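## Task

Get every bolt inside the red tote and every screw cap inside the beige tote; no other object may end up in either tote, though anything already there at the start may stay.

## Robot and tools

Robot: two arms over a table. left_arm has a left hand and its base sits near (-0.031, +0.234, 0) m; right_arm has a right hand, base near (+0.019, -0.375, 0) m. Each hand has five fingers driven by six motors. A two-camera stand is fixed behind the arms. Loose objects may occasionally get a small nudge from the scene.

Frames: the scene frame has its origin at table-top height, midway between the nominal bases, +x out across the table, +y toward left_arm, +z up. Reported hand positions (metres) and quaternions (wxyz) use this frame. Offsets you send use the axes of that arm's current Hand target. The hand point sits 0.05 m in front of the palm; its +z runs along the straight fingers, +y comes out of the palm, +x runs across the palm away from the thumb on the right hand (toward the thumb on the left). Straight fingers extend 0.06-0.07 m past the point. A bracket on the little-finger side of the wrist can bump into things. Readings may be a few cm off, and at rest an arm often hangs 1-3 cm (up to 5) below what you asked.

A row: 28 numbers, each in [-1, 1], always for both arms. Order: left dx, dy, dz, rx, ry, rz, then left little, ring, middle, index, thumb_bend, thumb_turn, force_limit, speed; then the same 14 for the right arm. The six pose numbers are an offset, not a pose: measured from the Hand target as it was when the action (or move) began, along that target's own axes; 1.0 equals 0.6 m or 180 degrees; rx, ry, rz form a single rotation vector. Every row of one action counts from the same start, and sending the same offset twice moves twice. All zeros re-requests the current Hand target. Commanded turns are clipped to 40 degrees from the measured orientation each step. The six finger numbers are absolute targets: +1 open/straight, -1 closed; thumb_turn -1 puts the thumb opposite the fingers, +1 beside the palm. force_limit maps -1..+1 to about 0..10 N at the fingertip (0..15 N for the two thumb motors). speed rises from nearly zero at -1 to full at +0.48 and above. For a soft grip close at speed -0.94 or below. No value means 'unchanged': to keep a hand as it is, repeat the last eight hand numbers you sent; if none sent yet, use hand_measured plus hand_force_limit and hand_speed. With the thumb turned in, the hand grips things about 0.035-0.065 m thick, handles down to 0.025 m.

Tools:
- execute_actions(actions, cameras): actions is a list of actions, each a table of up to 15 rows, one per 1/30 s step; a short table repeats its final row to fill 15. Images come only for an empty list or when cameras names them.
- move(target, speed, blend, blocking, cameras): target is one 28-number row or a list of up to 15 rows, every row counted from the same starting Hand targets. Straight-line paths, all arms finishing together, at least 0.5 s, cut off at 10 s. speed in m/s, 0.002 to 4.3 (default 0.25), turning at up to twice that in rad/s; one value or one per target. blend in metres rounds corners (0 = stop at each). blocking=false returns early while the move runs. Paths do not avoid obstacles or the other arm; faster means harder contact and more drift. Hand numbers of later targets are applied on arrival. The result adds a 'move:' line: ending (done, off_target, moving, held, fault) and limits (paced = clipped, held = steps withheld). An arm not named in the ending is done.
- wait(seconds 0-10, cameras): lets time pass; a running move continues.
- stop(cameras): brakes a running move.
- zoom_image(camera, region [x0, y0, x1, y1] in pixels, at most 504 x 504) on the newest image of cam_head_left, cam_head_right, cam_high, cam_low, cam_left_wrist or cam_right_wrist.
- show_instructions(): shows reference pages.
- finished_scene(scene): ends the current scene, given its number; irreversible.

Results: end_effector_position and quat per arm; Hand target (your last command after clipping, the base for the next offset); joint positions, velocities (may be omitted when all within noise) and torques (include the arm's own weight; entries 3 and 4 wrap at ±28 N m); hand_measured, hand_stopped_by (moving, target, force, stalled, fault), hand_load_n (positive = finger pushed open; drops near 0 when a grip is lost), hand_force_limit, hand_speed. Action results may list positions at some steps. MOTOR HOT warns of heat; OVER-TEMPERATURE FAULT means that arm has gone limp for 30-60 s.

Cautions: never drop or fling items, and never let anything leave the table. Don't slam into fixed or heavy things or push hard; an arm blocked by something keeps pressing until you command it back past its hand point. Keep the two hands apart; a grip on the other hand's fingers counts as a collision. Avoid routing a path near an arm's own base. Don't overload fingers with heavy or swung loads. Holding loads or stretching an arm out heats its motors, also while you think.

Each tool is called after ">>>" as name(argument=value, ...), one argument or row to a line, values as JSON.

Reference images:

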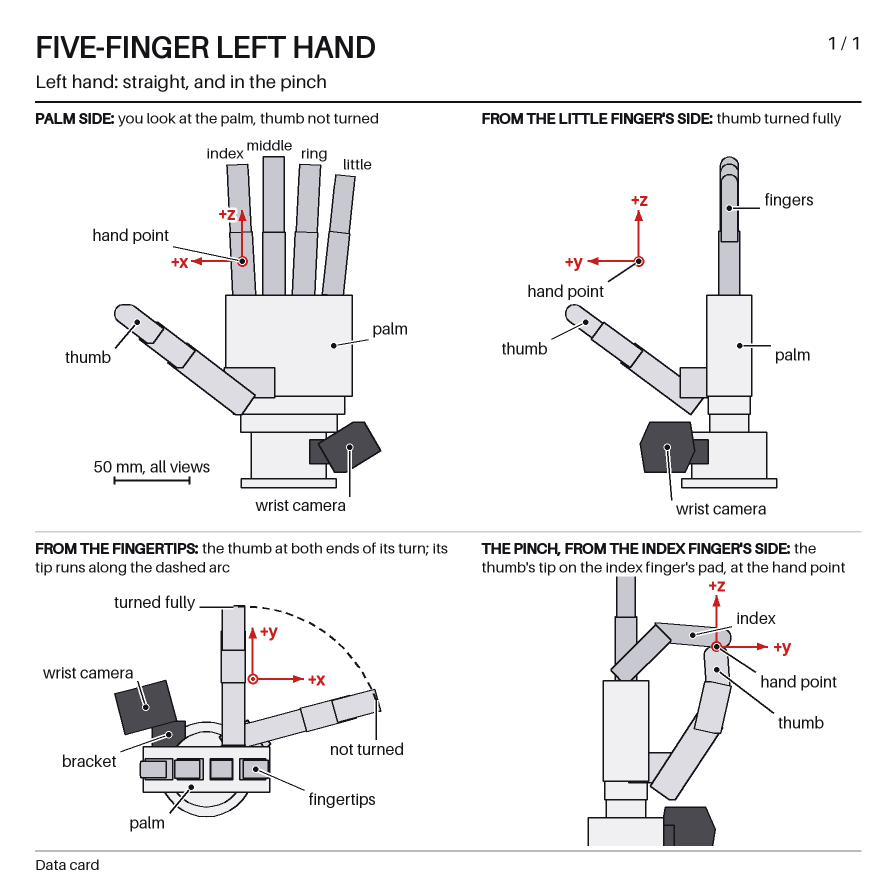

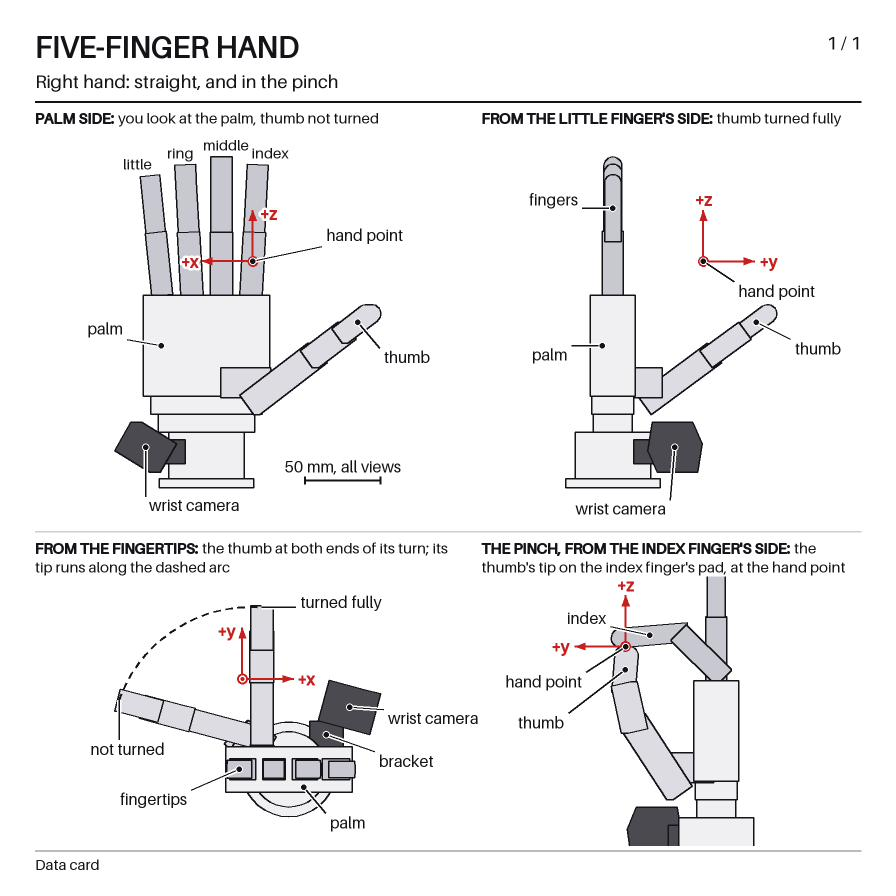

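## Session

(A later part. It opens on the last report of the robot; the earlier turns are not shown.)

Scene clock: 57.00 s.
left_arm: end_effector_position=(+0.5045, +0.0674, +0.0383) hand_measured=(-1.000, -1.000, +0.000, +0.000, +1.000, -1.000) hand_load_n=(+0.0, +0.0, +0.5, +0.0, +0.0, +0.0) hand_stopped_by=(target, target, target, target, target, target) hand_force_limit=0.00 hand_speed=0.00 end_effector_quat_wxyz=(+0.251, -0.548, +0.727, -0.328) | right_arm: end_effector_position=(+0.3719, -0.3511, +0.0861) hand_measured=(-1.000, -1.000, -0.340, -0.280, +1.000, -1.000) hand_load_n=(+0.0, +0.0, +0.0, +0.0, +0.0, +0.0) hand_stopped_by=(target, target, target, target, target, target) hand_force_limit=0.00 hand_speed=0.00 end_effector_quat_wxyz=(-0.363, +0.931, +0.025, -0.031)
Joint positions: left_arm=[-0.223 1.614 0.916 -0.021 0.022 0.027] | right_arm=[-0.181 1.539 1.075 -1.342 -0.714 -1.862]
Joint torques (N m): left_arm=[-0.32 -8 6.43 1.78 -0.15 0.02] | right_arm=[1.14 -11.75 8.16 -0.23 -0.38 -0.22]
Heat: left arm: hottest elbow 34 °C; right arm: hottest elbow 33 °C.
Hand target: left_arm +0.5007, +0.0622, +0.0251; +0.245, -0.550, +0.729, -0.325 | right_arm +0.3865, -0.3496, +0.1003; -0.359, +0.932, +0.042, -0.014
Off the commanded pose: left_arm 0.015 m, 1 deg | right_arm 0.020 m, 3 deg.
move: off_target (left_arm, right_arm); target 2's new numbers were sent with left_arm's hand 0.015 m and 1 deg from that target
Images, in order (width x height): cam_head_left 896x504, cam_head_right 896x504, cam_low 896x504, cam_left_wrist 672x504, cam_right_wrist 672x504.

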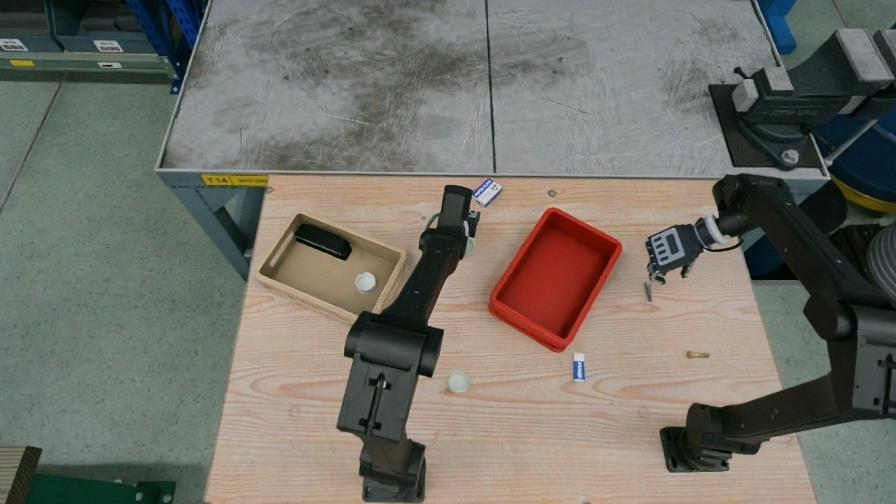

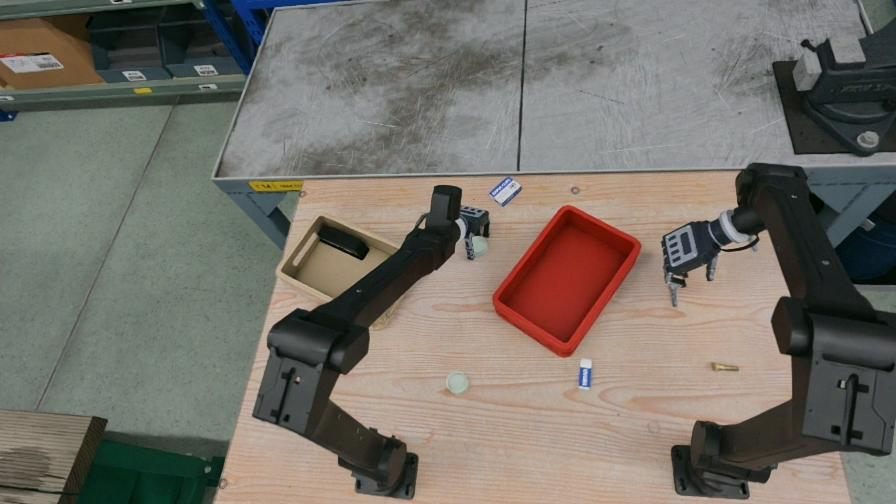

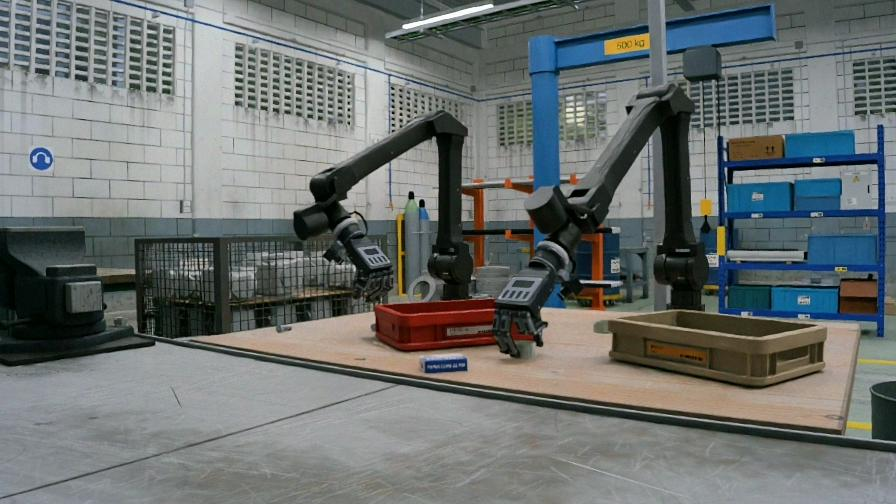

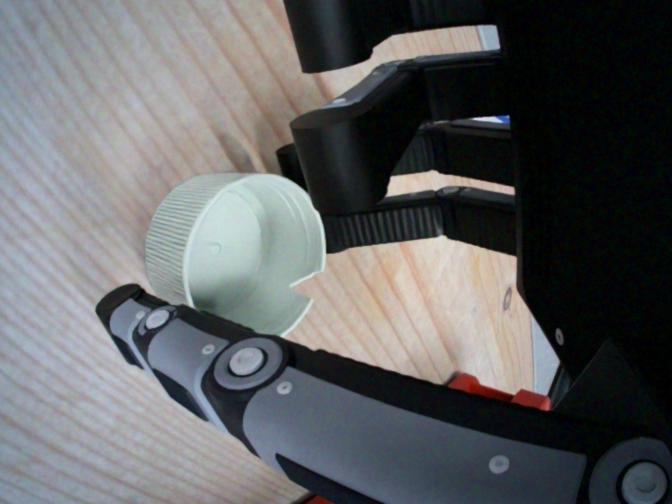

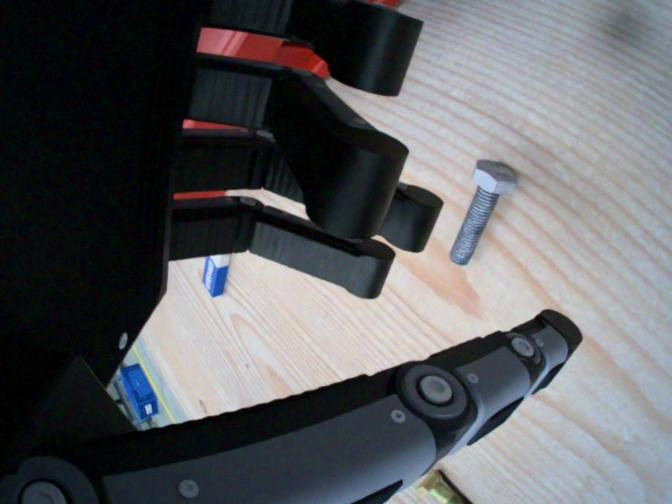

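>>> move(
  target=[
    [0,-0.0067,0.0075,0,0,0,-1,-1,0,0,1,-1,0,0,-0.0390,0.0223,0.0919,0,0,0,-1,-1,-0.34,-0.28,1,-1,0,0],
    [0,-0.0018,0.0120,0,0,0,-1,-1,0,0,1,-1,0,0,-0.0390,0.0223,0.0919,0,0,0,-1,-1,-0.34,-0.28,1,-1,0,0],
    [0,-0.0018,0.0120,0,0,0,-1,-1,-0.6,-0.6,1,-1,0,-0.8,-0.0390,0.0223,0.0919,0,0,0,-1,-1,-0.34,-0.28,1,-1,0,0],
  ],
  speed=0.1,
  cameras=["cam_head_left","cam_head_right","cam_low","cam_left_wrist","cam_right_wrist"],
)

>>> zoom_image(
  camera="cam_head_right",
  region=[600, 220, 720, 320],
)

>>> zoom_image(
  camera="cam_head_left",
  region=[590, 220, 710, 320],
)

>>> zoom_image(
  camera="cam_head_right",
  region=[400, 190, 520, 290],
)

Scene clock: 61.37 s.
left_arm: end_effector_position=(+0.5049, +0.0671, +0.0290) hand_measured=(-1.000, -1.000, -0.164, -0.218, +1.000, -1.000) hand_load_n=(+0.0, +0.0, +2.5, +11.0, +1.5, +0.0) hand_stopped_by=(target, target, force, force, target, target) hand_force_limit=0.00 hand_speed=-0.80 end_effector_quat_wxyz=(+0.249, -0.550, +0.729, -0.325) | right_arm: end_effector_position=(+0.3635, -0.3291, +0.0483) hand_measured=(-1.000, -1.000, -0.340, -0.280, +1.000, -1.000) hand_load_n=(+0.0, +0.0, +0.0, +0.0, -0.5, +0.0) hand_stopped_by=(target, target, target, target, target, target) hand_force_limit=0.00 hand_speed=0.00 end_effector_quat_wxyz=(-0.359, +0.932, +0.040, -0.017)
Joint positions: left_arm=[-0.224 1.634 0.916 -0.01 0.021 0.026] | right_arm=[-0.125 1.533 0.964 -1.166 -0.72 -1.812]
Joint torques (N m): left_arm=[-0.32 -8 7.36 1.69 -0.16 0.03] | right_arm=[0.26 -11.99 4.16 0.61 -0.58 0.04]
Heat: left arm: hottest elbow 34 °C; right arm: hottest elbow 33 °C.
Hand target: left_arm +0.5066, +0.0605, +0.0211; +0.245, -0.550, +0.729, -0.325 | right_arm +0.3610, -0.3248, +0.0503; -0.359, +0.932, +0.042, -0.014
Off the commanded pose: left_arm 0.010 m, 0 deg | right_arm 0.005 m, 0 deg.
move: done; target 3's new numbers were sent with left_arm's hand 0.014 m and 1 deg from that target
Images, in order (width x height): cam_head_left 896x504, cam_head_right 896x504, cam_low 896x504, cam_left_wrist 672x504, cam_right_wrist 672x504.

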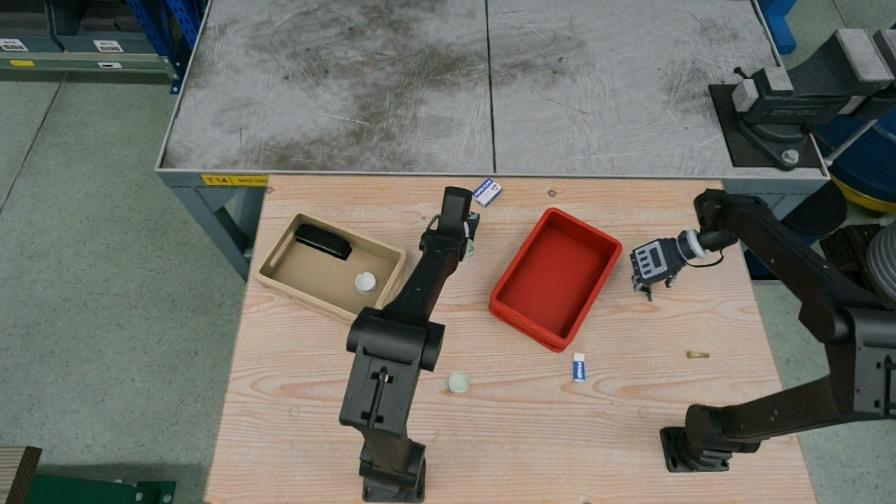

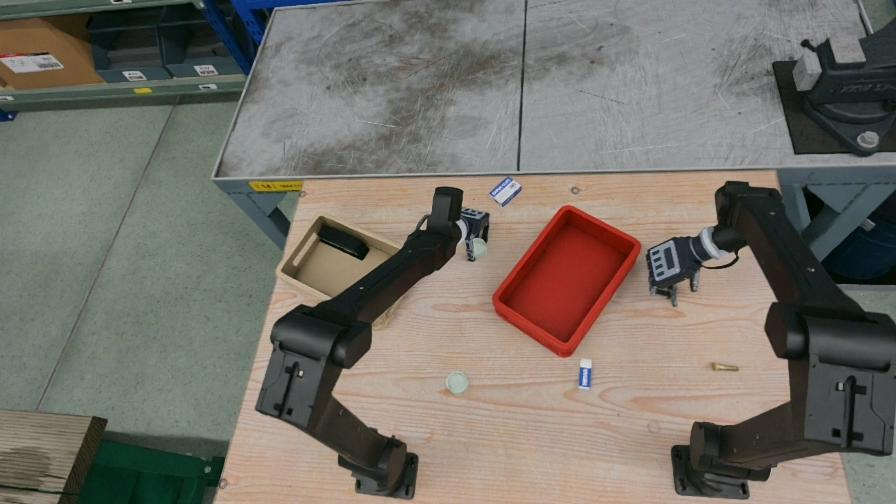

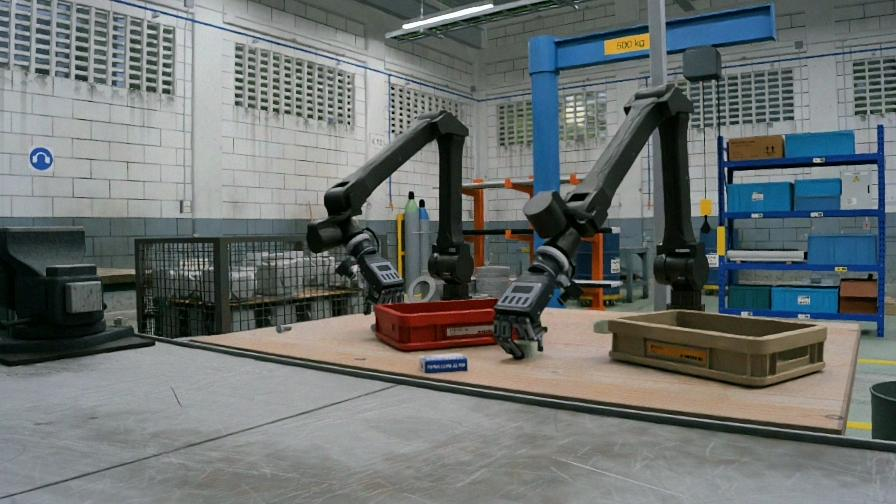

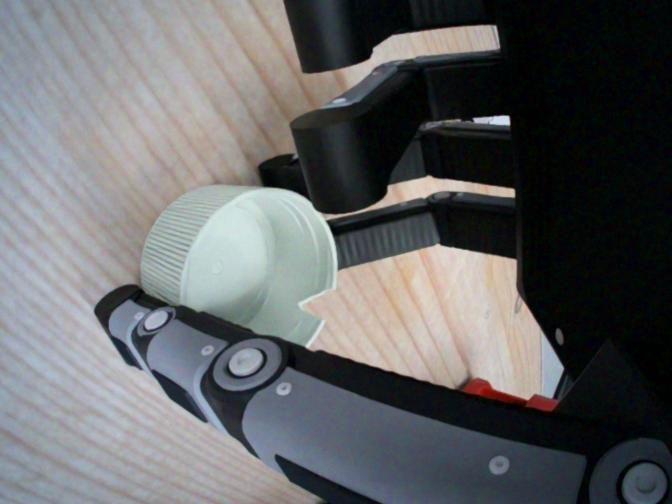

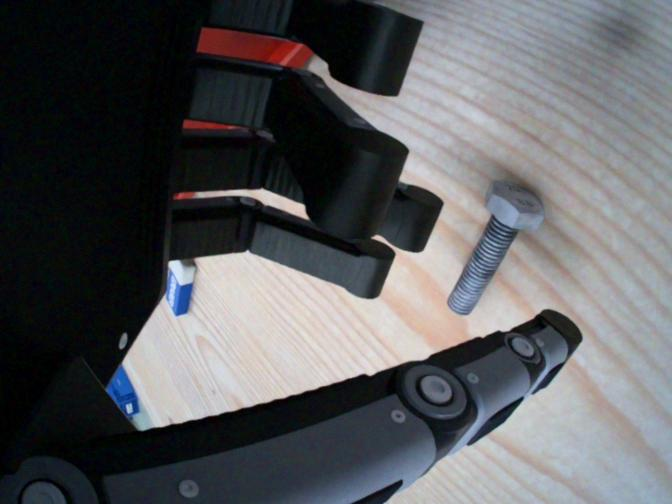

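Scaled by 4.200 from the camera's 896x504 image, which has a finer 1280x720 frame.

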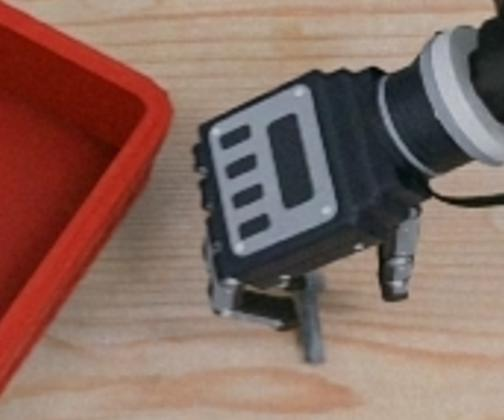

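Scaled by 4.200 from the camera's 896x504 image, which has a finer 1280x720 frame.

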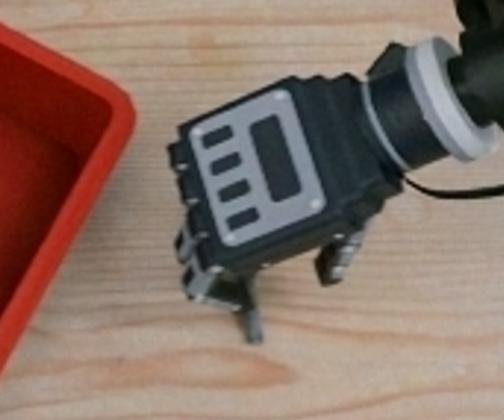

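Scaled by 4.200 from the camera's 896x504 image, which has a finer 1280x720 frame.

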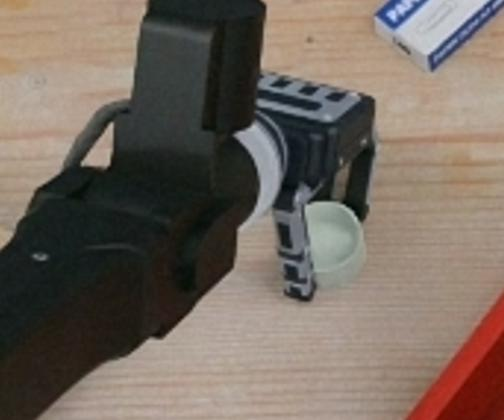

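>>> move(
  target=[
    [0.0004,-0.1608,-0.1447,0,0,0,-1,-1,-0.6,-0.6,1,-1,0,-0.8,-0.0032,0.0403,0.0523,0,0,0,-1,-1,-0.34,-0.28,1,-1,0,0],
    [-0.1982,-0.0702,-0.2702,0,0,0,-1,-1,-0.6,-0.6,1,-1,0,-0.8,-0.0032,0.0403,0.0523,0,0,0,-1,-1,-0.34,-0.28,1,-1,0,0],
    [-0.4470,0.0425,-0.3932,0,0,0,-1,-1,-0.6,-0.6,1,-1,0,-0.8,-0.0032,0.0403,0.0523,0,0,0,-1,-1,-0.34,-0.28,1,-1,0,0],
  ],
  speed=[0.15,0.25,0.25],
  blend=[0.02,0.03,0],
  cameras=["cam_head_left","cam_head_right","cam_low","cam_left_wrist","cam_right_wrist"],
)

>>> zoom_image(
  camera="cam_head_right",
  region=[600, 220, 720, 320],
)

>>> zoom_image(
  camera="cam_head_left",
  region=[590, 220, 710, 320],
)

>>> zoom_image(
  camera="cam_right_wrist",
  region=[280, 150, 580, 400],
)

Scene clock: 65.80 s.
left_arm: end_effector_position=(+0.3853, +0.3638, +0.1517) hand_measured=(-1.000, -1.000, -0.164, -0.218, +1.000, -1.000) hand_load_n=(+0.0, +0.0, +2.5, +11.0, +1.5, +0.0) hand_stopped_by=(target, target, force, force, target, target) hand_force_limit=0.00 hand_speed=-0.80 end_effector_quat_wxyz=(+0.238, -0.555, +0.727, -0.325) | right_arm: end_effector_position=(+0.3648, -0.3271, +0.0212) hand_measured=(-1.000, -1.000, -0.340, -0.280, +1.000, -1.000) hand_load_n=(+0.0, +0.0, +0.0, +0.0, -0.5, +0.0) hand_stopped_by=(target, target, target, target, target, target) hand_force_limit=0.00 hand_speed=0.00 end_effector_quat_wxyz=(-0.356, +0.933, +0.046, +0.001)
Joint positions: left_arm=[0.545 1.264 0.928 -0.59 0.564 0.6] | right_arm=[-0.119 1.553 0.907 -1.046 -0.721 -1.803]
Joint torques (N m): left_arm=[0.56 -5.01 10.82 0.72 0.31 0.24] | right_arm=[0.03 -7.88 4.15 0.85 -0.58 -0.01]
Heat: left arm: hottest elbow 34 °C; right arm: hottest elbow 33 °C.
Hand target: left_arm +0.3953, +0.3712, +0.1599; +0.244, -0.550, +0.730, -0.324 | right_arm +0.3590, -0.3219, +0.0109; -0.359, +0.932, +0.042, -0.014
Off the commanded pose: left_arm 0.015 m, 1 deg | right_arm 0.013 m, 2 deg.
move: off_target (left_arm, right_arm)
Images, in order (width x height): cam_head_left 896x504, cam_head_right 896x504, cam_low 896x504, cam_left_wrist 672x504, cam_right_wrist 672x504.

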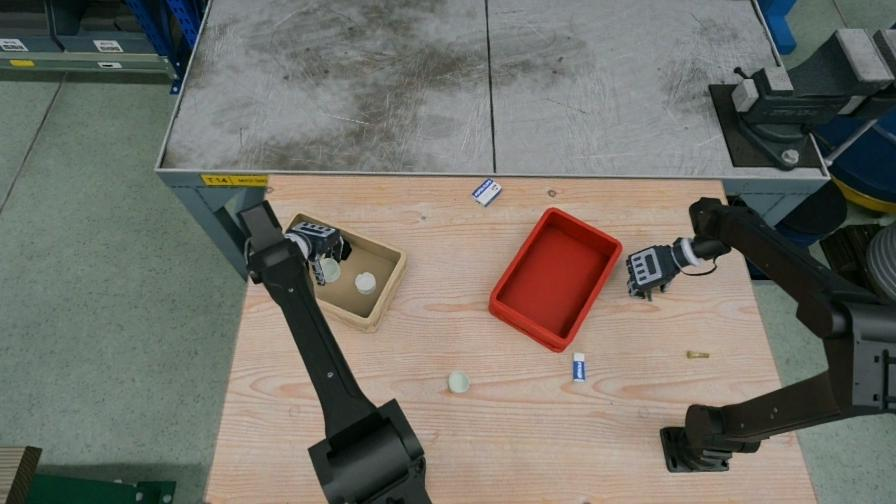

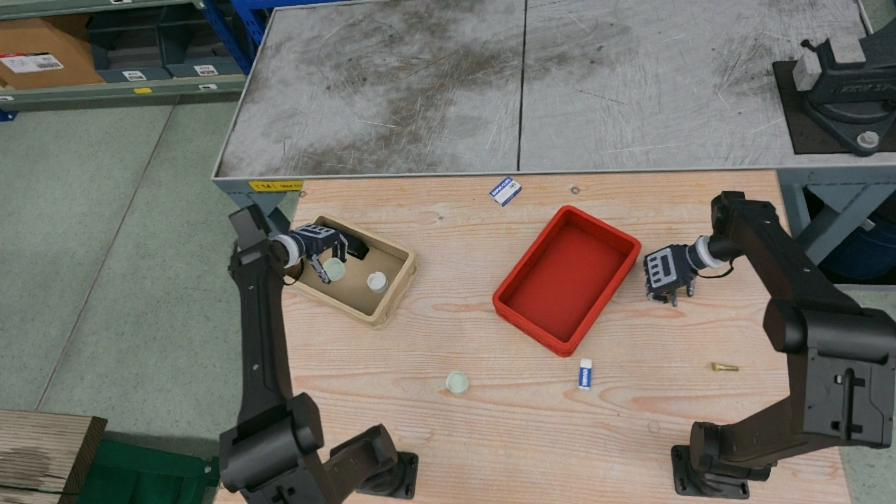

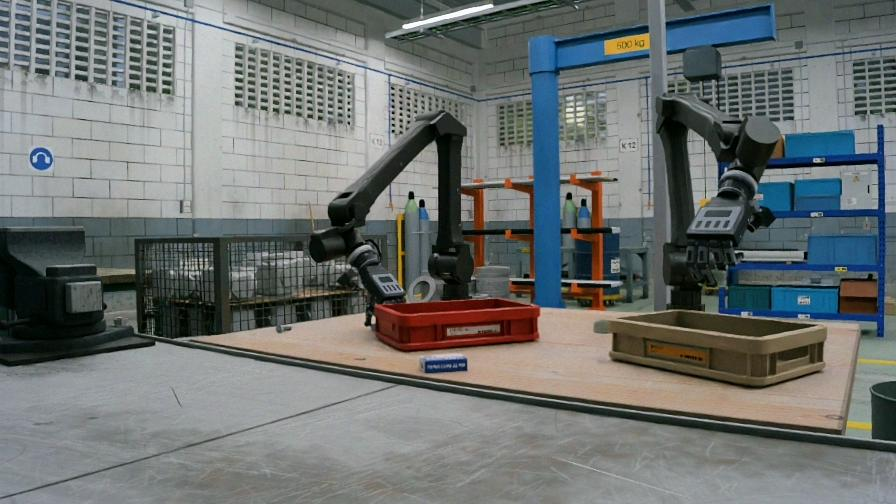

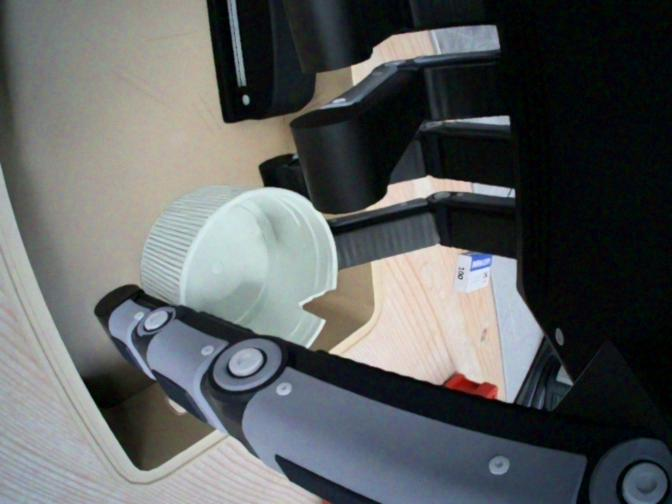

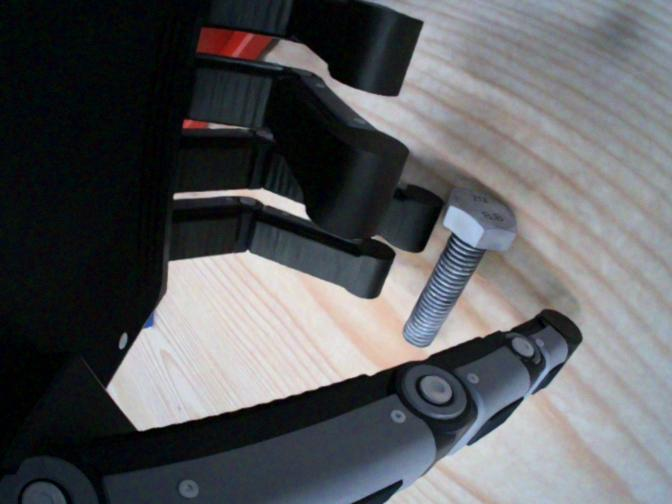

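Scaled by 4.200 from the camera's 896x504 image, which has a finer 1280x720 frame.

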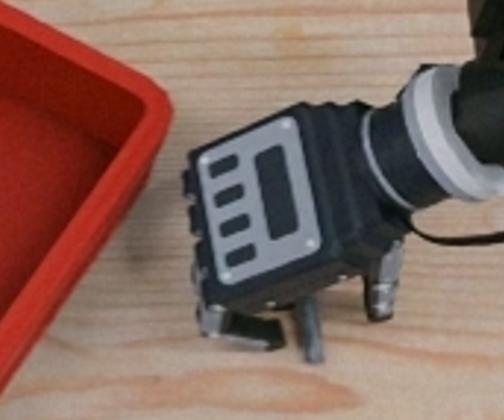

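Scaled by 4.200 from the camera's 896x504 image, which has a finer 1280x720 frame.

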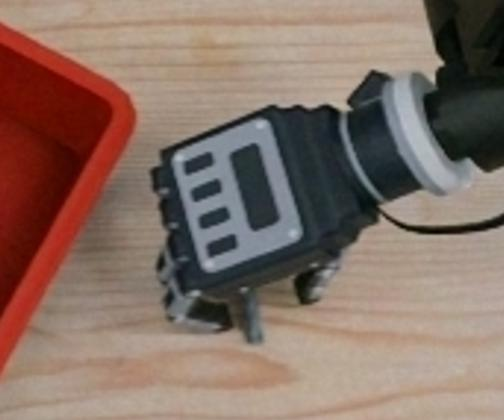

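Scaled by 1.680 from the camera's 672x504 image, which has a finer 960x720 frame.

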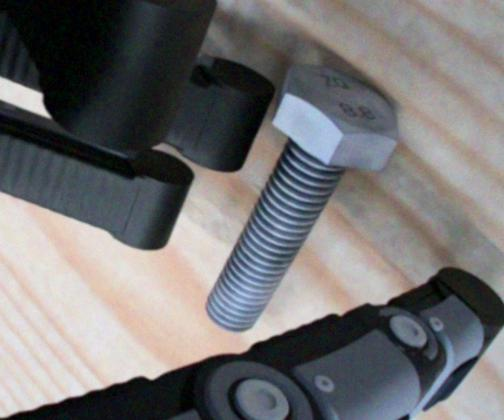

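>>> move(
  target=[
    [-0.0142,-0.0007,0.0008,0,0,0,-1,-1,-0.6,-0.6,1,-1,0,-0.8,0,0,0,0,0,0,-1,-1,-0.34,-0.28,0.1,-1,0,-0.8],
    [-0.0146,0.1613,0.1467,0,0,0,-1,-1,-0.6,-0.6,1,-1,0,-0.8,0,0,0,0,0,0,-1,-1,-0.34,-0.28,0.1,-1,0,-0.8],
    [-0.0146,0.1613,0.1467,0,0,0,-1,-1,0.45,0.45,1,-1,0,-0.3,0,0,0,0,0,0,-1,-1,-0.34,-0.28,0.1,-1,0,-0.8],
    [-0.0142,-0.0118,-0.0092,0,0,0,-1,-1,0.45,0.45,1,-1,0,-0.3,0,0,0,0,0,0,-1,-1,-0.34,-0.28,0.1,-1,0,-0.8],
  ],
  speed=[0.15,0.15,0.15,0.2],
  cameras=["cam_head_left","cam_head_right","cam_low","cam_left_wrist","cam_right_wrist"],
)

>>> zoom_image(
  camera="cam_right_wrist",
  region=[280, 150, 580, 400],
)

Scene clock: 72.17 s.
left_arm: end_effector_position=(+0.3837, +0.3705, +0.1467) hand_measured=(-1.000, -1.000, +0.450, +0.450, +1.000, -1.000) hand_load_n=(+0.0, +0.0, +0.0, +0.0, +0.0, +0.5) hand_stopped_by=(target, target, target, target, target, target) hand_force_limit=0.00 hand_speed=-0.30 end_effector_quat_wxyz=(+0.224, -0.561, +0.728, -0.324) | right_arm: end_effector_position=(+0.3646, -0.3267, +0.0215) hand_measured=(-1.000, -1.000, -0.340, -0.280, +0.454, -1.000) hand_load_n=(+0.0, +0.0, +4.0, +0.0, +7.0, +0.5) hand_stopped_by=(target, target, target, target, force, target) hand_force_limit=0.00 hand_speed=-0.80 end_effector_quat_wxyz=(-0.357, +0.933, +0.044, +0.000)
Joint positions: left_arm=[0.563 1.293 0.948 -0.621 0.577 0.617] | right_arm=[-0.119 1.553 0.907 -1.046 -0.723 -1.799]
Joint torques (N m): left_arm=[0.26 -6.59 11.77 0.73 0.19 0.21] | right_arm=[1.2 -8.29 4.22 0.95 -0.41 0.03]
Heat: left arm: hottest elbow 35 °C; right arm: hottest elbow 33 °C.
Hand target: left_arm +0.3984, +0.3792, +0.1690; +0.244, -0.550, +0.730, -0.325 | right_arm +0.3590, -0.3220, +0.0109; -0.358, +0.932, +0.042, -0.014
Off the commanded pose: left_arm 0.028 m, 3 deg | right_arm 0.013 m, 2 deg.
move: off_target (left_arm, right_arm)
Images, in order (width x height): cam_head_left 896x504, cam_head_right 896x504, cam_low 896x504, cam_left_wrist 672x504, cam_right_wrist 672x504.

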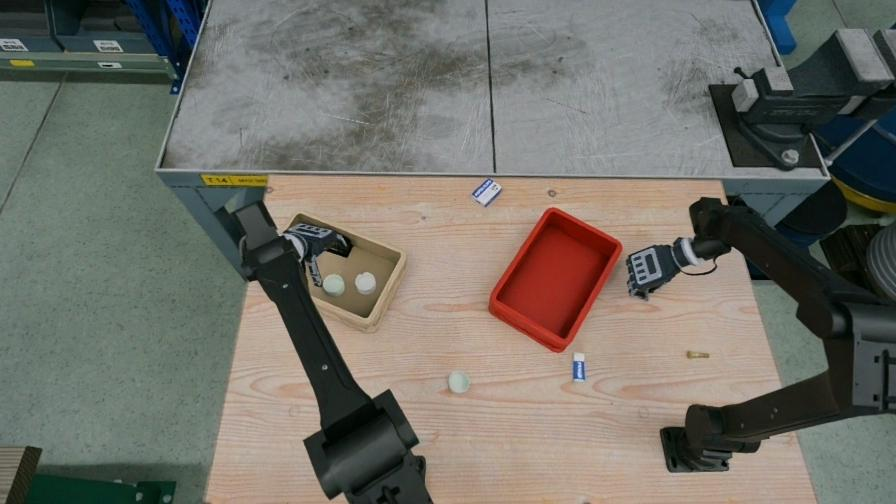

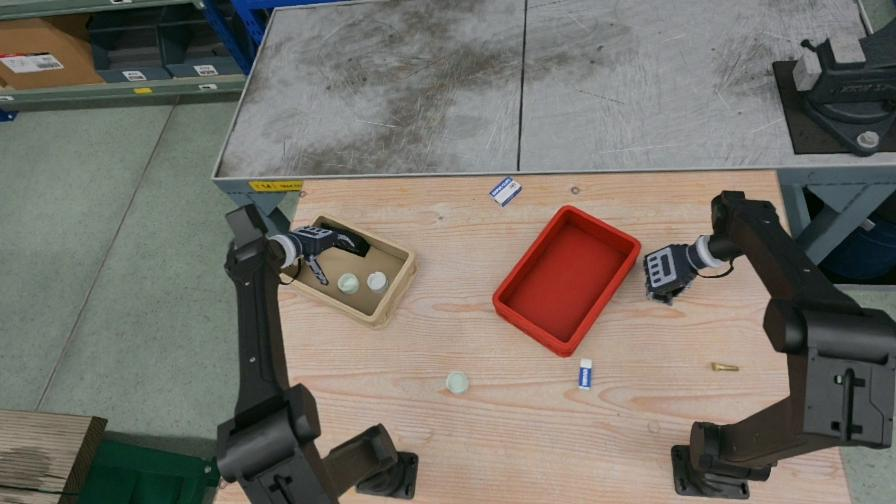

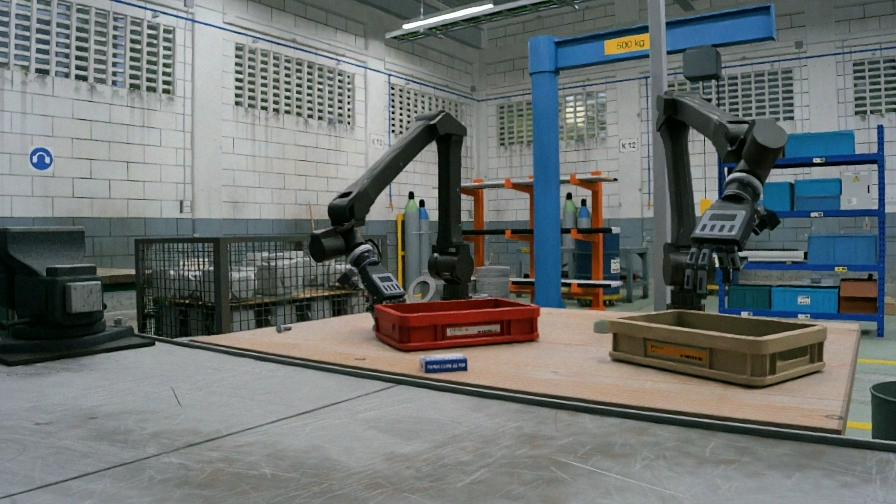

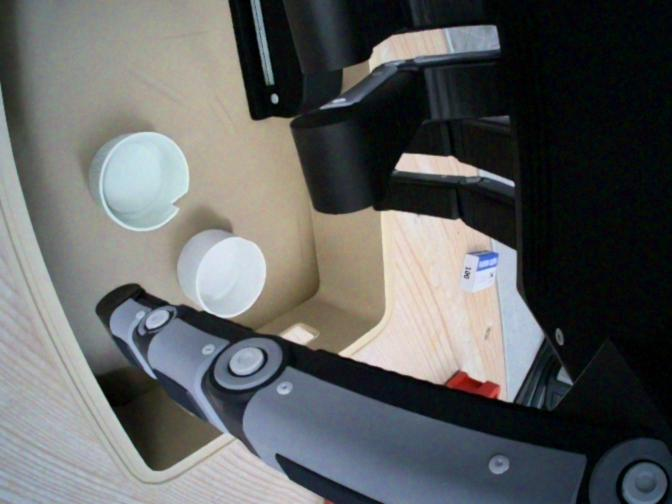

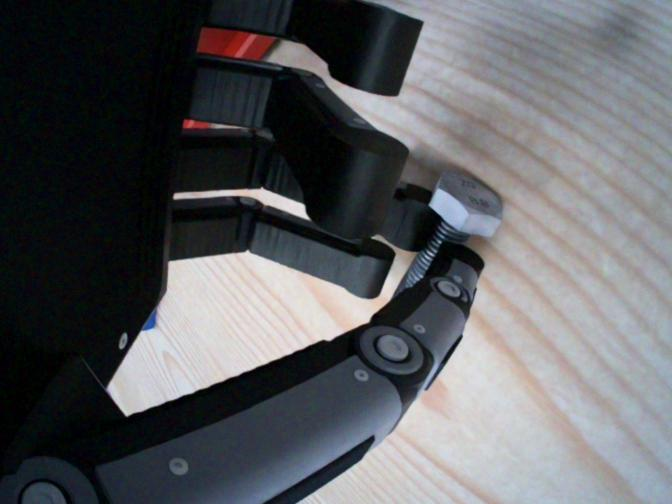

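Scaled by 1.680 from the camera's 672x504 image, which has a finer 960x720 frame.

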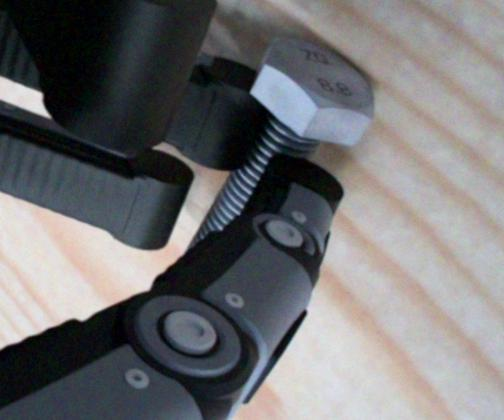

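>>> move(
  target=[
    [0.2519,0.0658,-0.0728,-0.0004,0.1649,0.1484,-1,-1,0.2,0.2,1,-1,0,0,0,0,0,0,0,0,-1,-1,-0.34,-0.6,0.1,-1,0,-0.8],
    [0.5993,0.2635,-0.1451,-0.0009,0.3257,0.2932,-1,-1,0.2,0.2,1,-1,0,0,0.0009,-0.1453,-0.1605,0,0,0,-1,-1,-0.34,-0.6,0.1,-1,0,-0.8],
  ],
  speed=0.25,
  cameras=["cam_head_left","cam_head_right","cam_low","cam_left_wrist","cam_right_wrist"],
)

Scene clock: 78.37 s.
left_arm: end_effector_position=(+0.1386, +0.0815, +0.1120) hand_measured=(-1.000, -1.000, +0.200, +0.200, +1.000, -1.000) hand_load_n=(+0.0, +0.0, +0.0, +0.0, +0.0, +0.0) hand_stopped_by=(target, target, target, target, target, target) hand_force_limit=0.00 hand_speed=0.00 end_effector_quat_wxyz=(-0.020, +0.037, +0.913, -0.406) | right_arm: end_effector_position=(+0.3464, -0.3245, +0.1245) hand_measured=(-1.000, -1.000, -0.340, -0.600, +0.452, -1.000) hand_load_n=(+0.0, +0.0, +0.0, +0.0, +0.0, +0.0) hand_stopped_by=(target, target, target, target, force, target) hand_force_limit=0.00 hand_speed=-0.80 end_effector_quat_wxyz=(-0.362, +0.931, +0.033, -0.030)
Joint positions: left_arm=[-0.222 0.895 0.606 -1.115 0.824 1.338] | right_arm=[-0.118 1.412 1.05 -1.393 -0.724 -1.798]
Joint torques (N m): left_arm=[-0.21 -2.02 6.79 0.8 0.38 0.02] | right_arm=[1.2 -9.99 8.76 -0.02 -0.42 0.03]
Heat: left arm: hottest elbow 35 °C; right arm: hottest elbow 33 °C.
Hand target: left_arm +0.1355, +0.0805, +0.1100; -0.018, +0.038, +0.913, -0.406 | right_arm +0.3591, -0.3217, +0.1407; -0.359, +0.932, +0.042, -0.014
Off the commanded pose: left_arm 0.004 m, 0 deg | right_arm 0.021 m, 2 deg.
move: off_target (right_arm)
Images, in order (width x height): cam_head_left 896x504, cam_head_right 896x504, cam_low 896x504, cam_left_wrist 672x504, cam_right_wrist 672x504.

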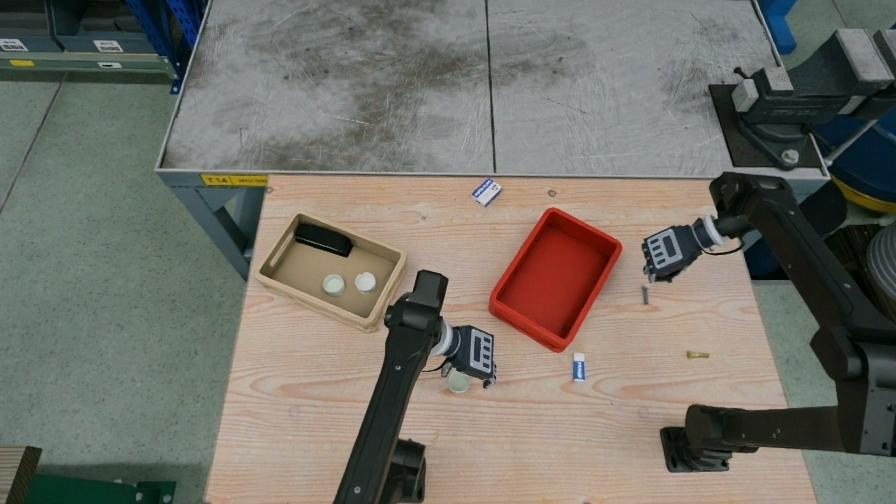

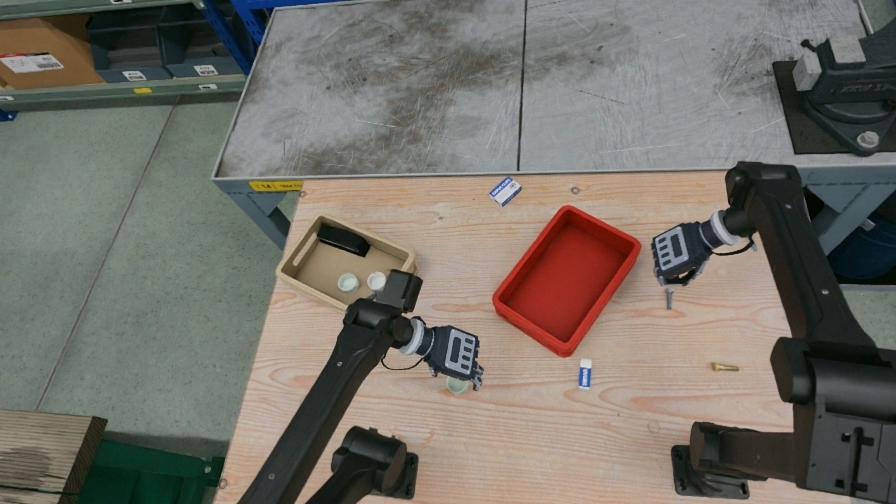

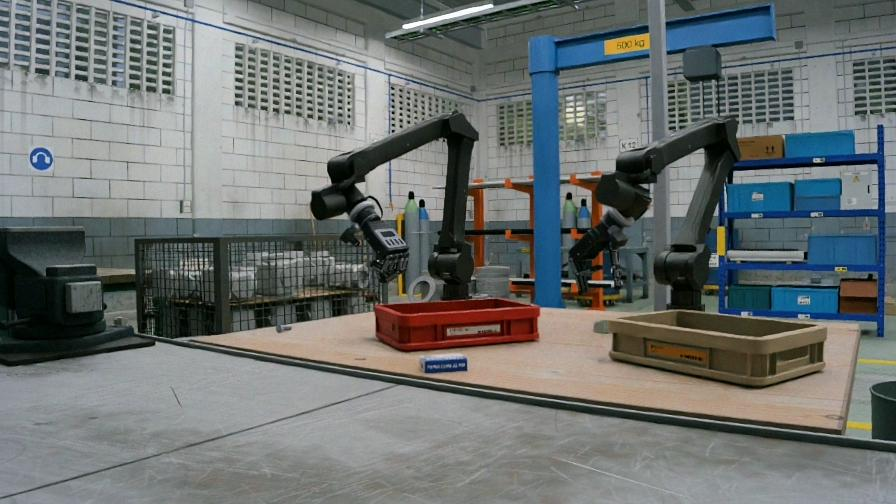

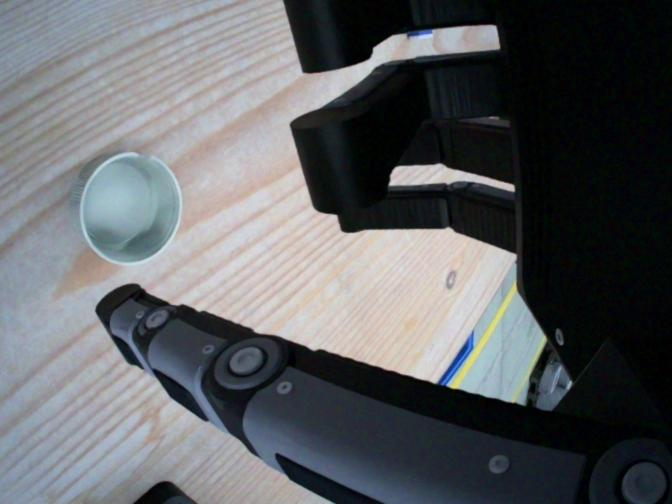

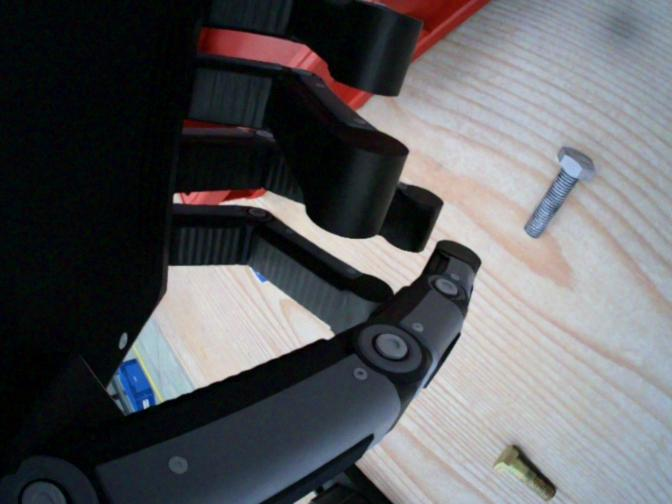

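>>> zoom_image(
  camera="cam_head_right",
  region=[620, 220, 740, 320],
)

>>> zoom_image(
  camera="cam_head_left",
  region=[590, 220, 710, 320],
)

>>> zoom_image(
  camera="cam_head_right",
  region=[400, 310, 520, 410],
)

>>> zoom_image(
  camera="cam_head_left",
  region=[400, 310, 520, 410],
)

Scaled by 4.200 from the camera's 896x504 image, which has a finer 1280x720 frame.

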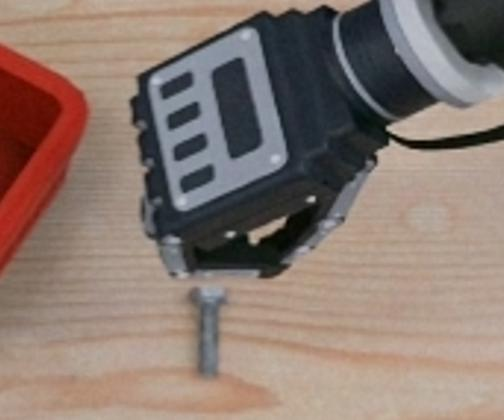

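Scaled by 4.200 from the camera's 896x504 image, which has a finer 1280x720 frame.

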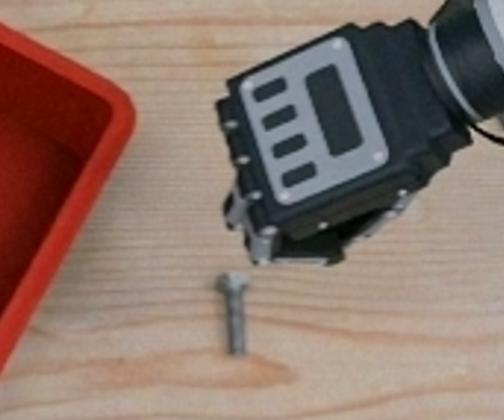

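Scaled by 4.200 from the camera's 896x504 image, which has a finer 1280x720 frame.

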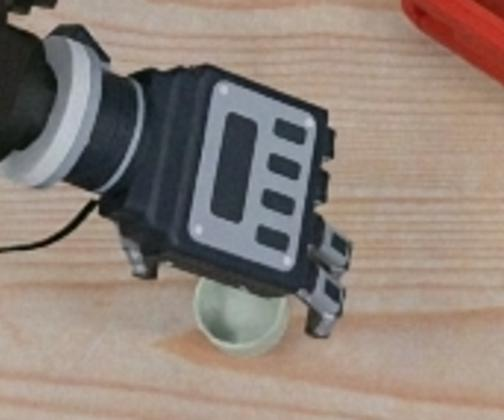

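Scaled by 4.200 from the camera's 896x504 image, which has a finer 1280x720 frame.

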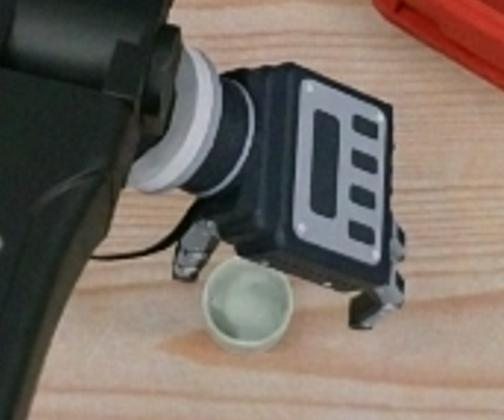

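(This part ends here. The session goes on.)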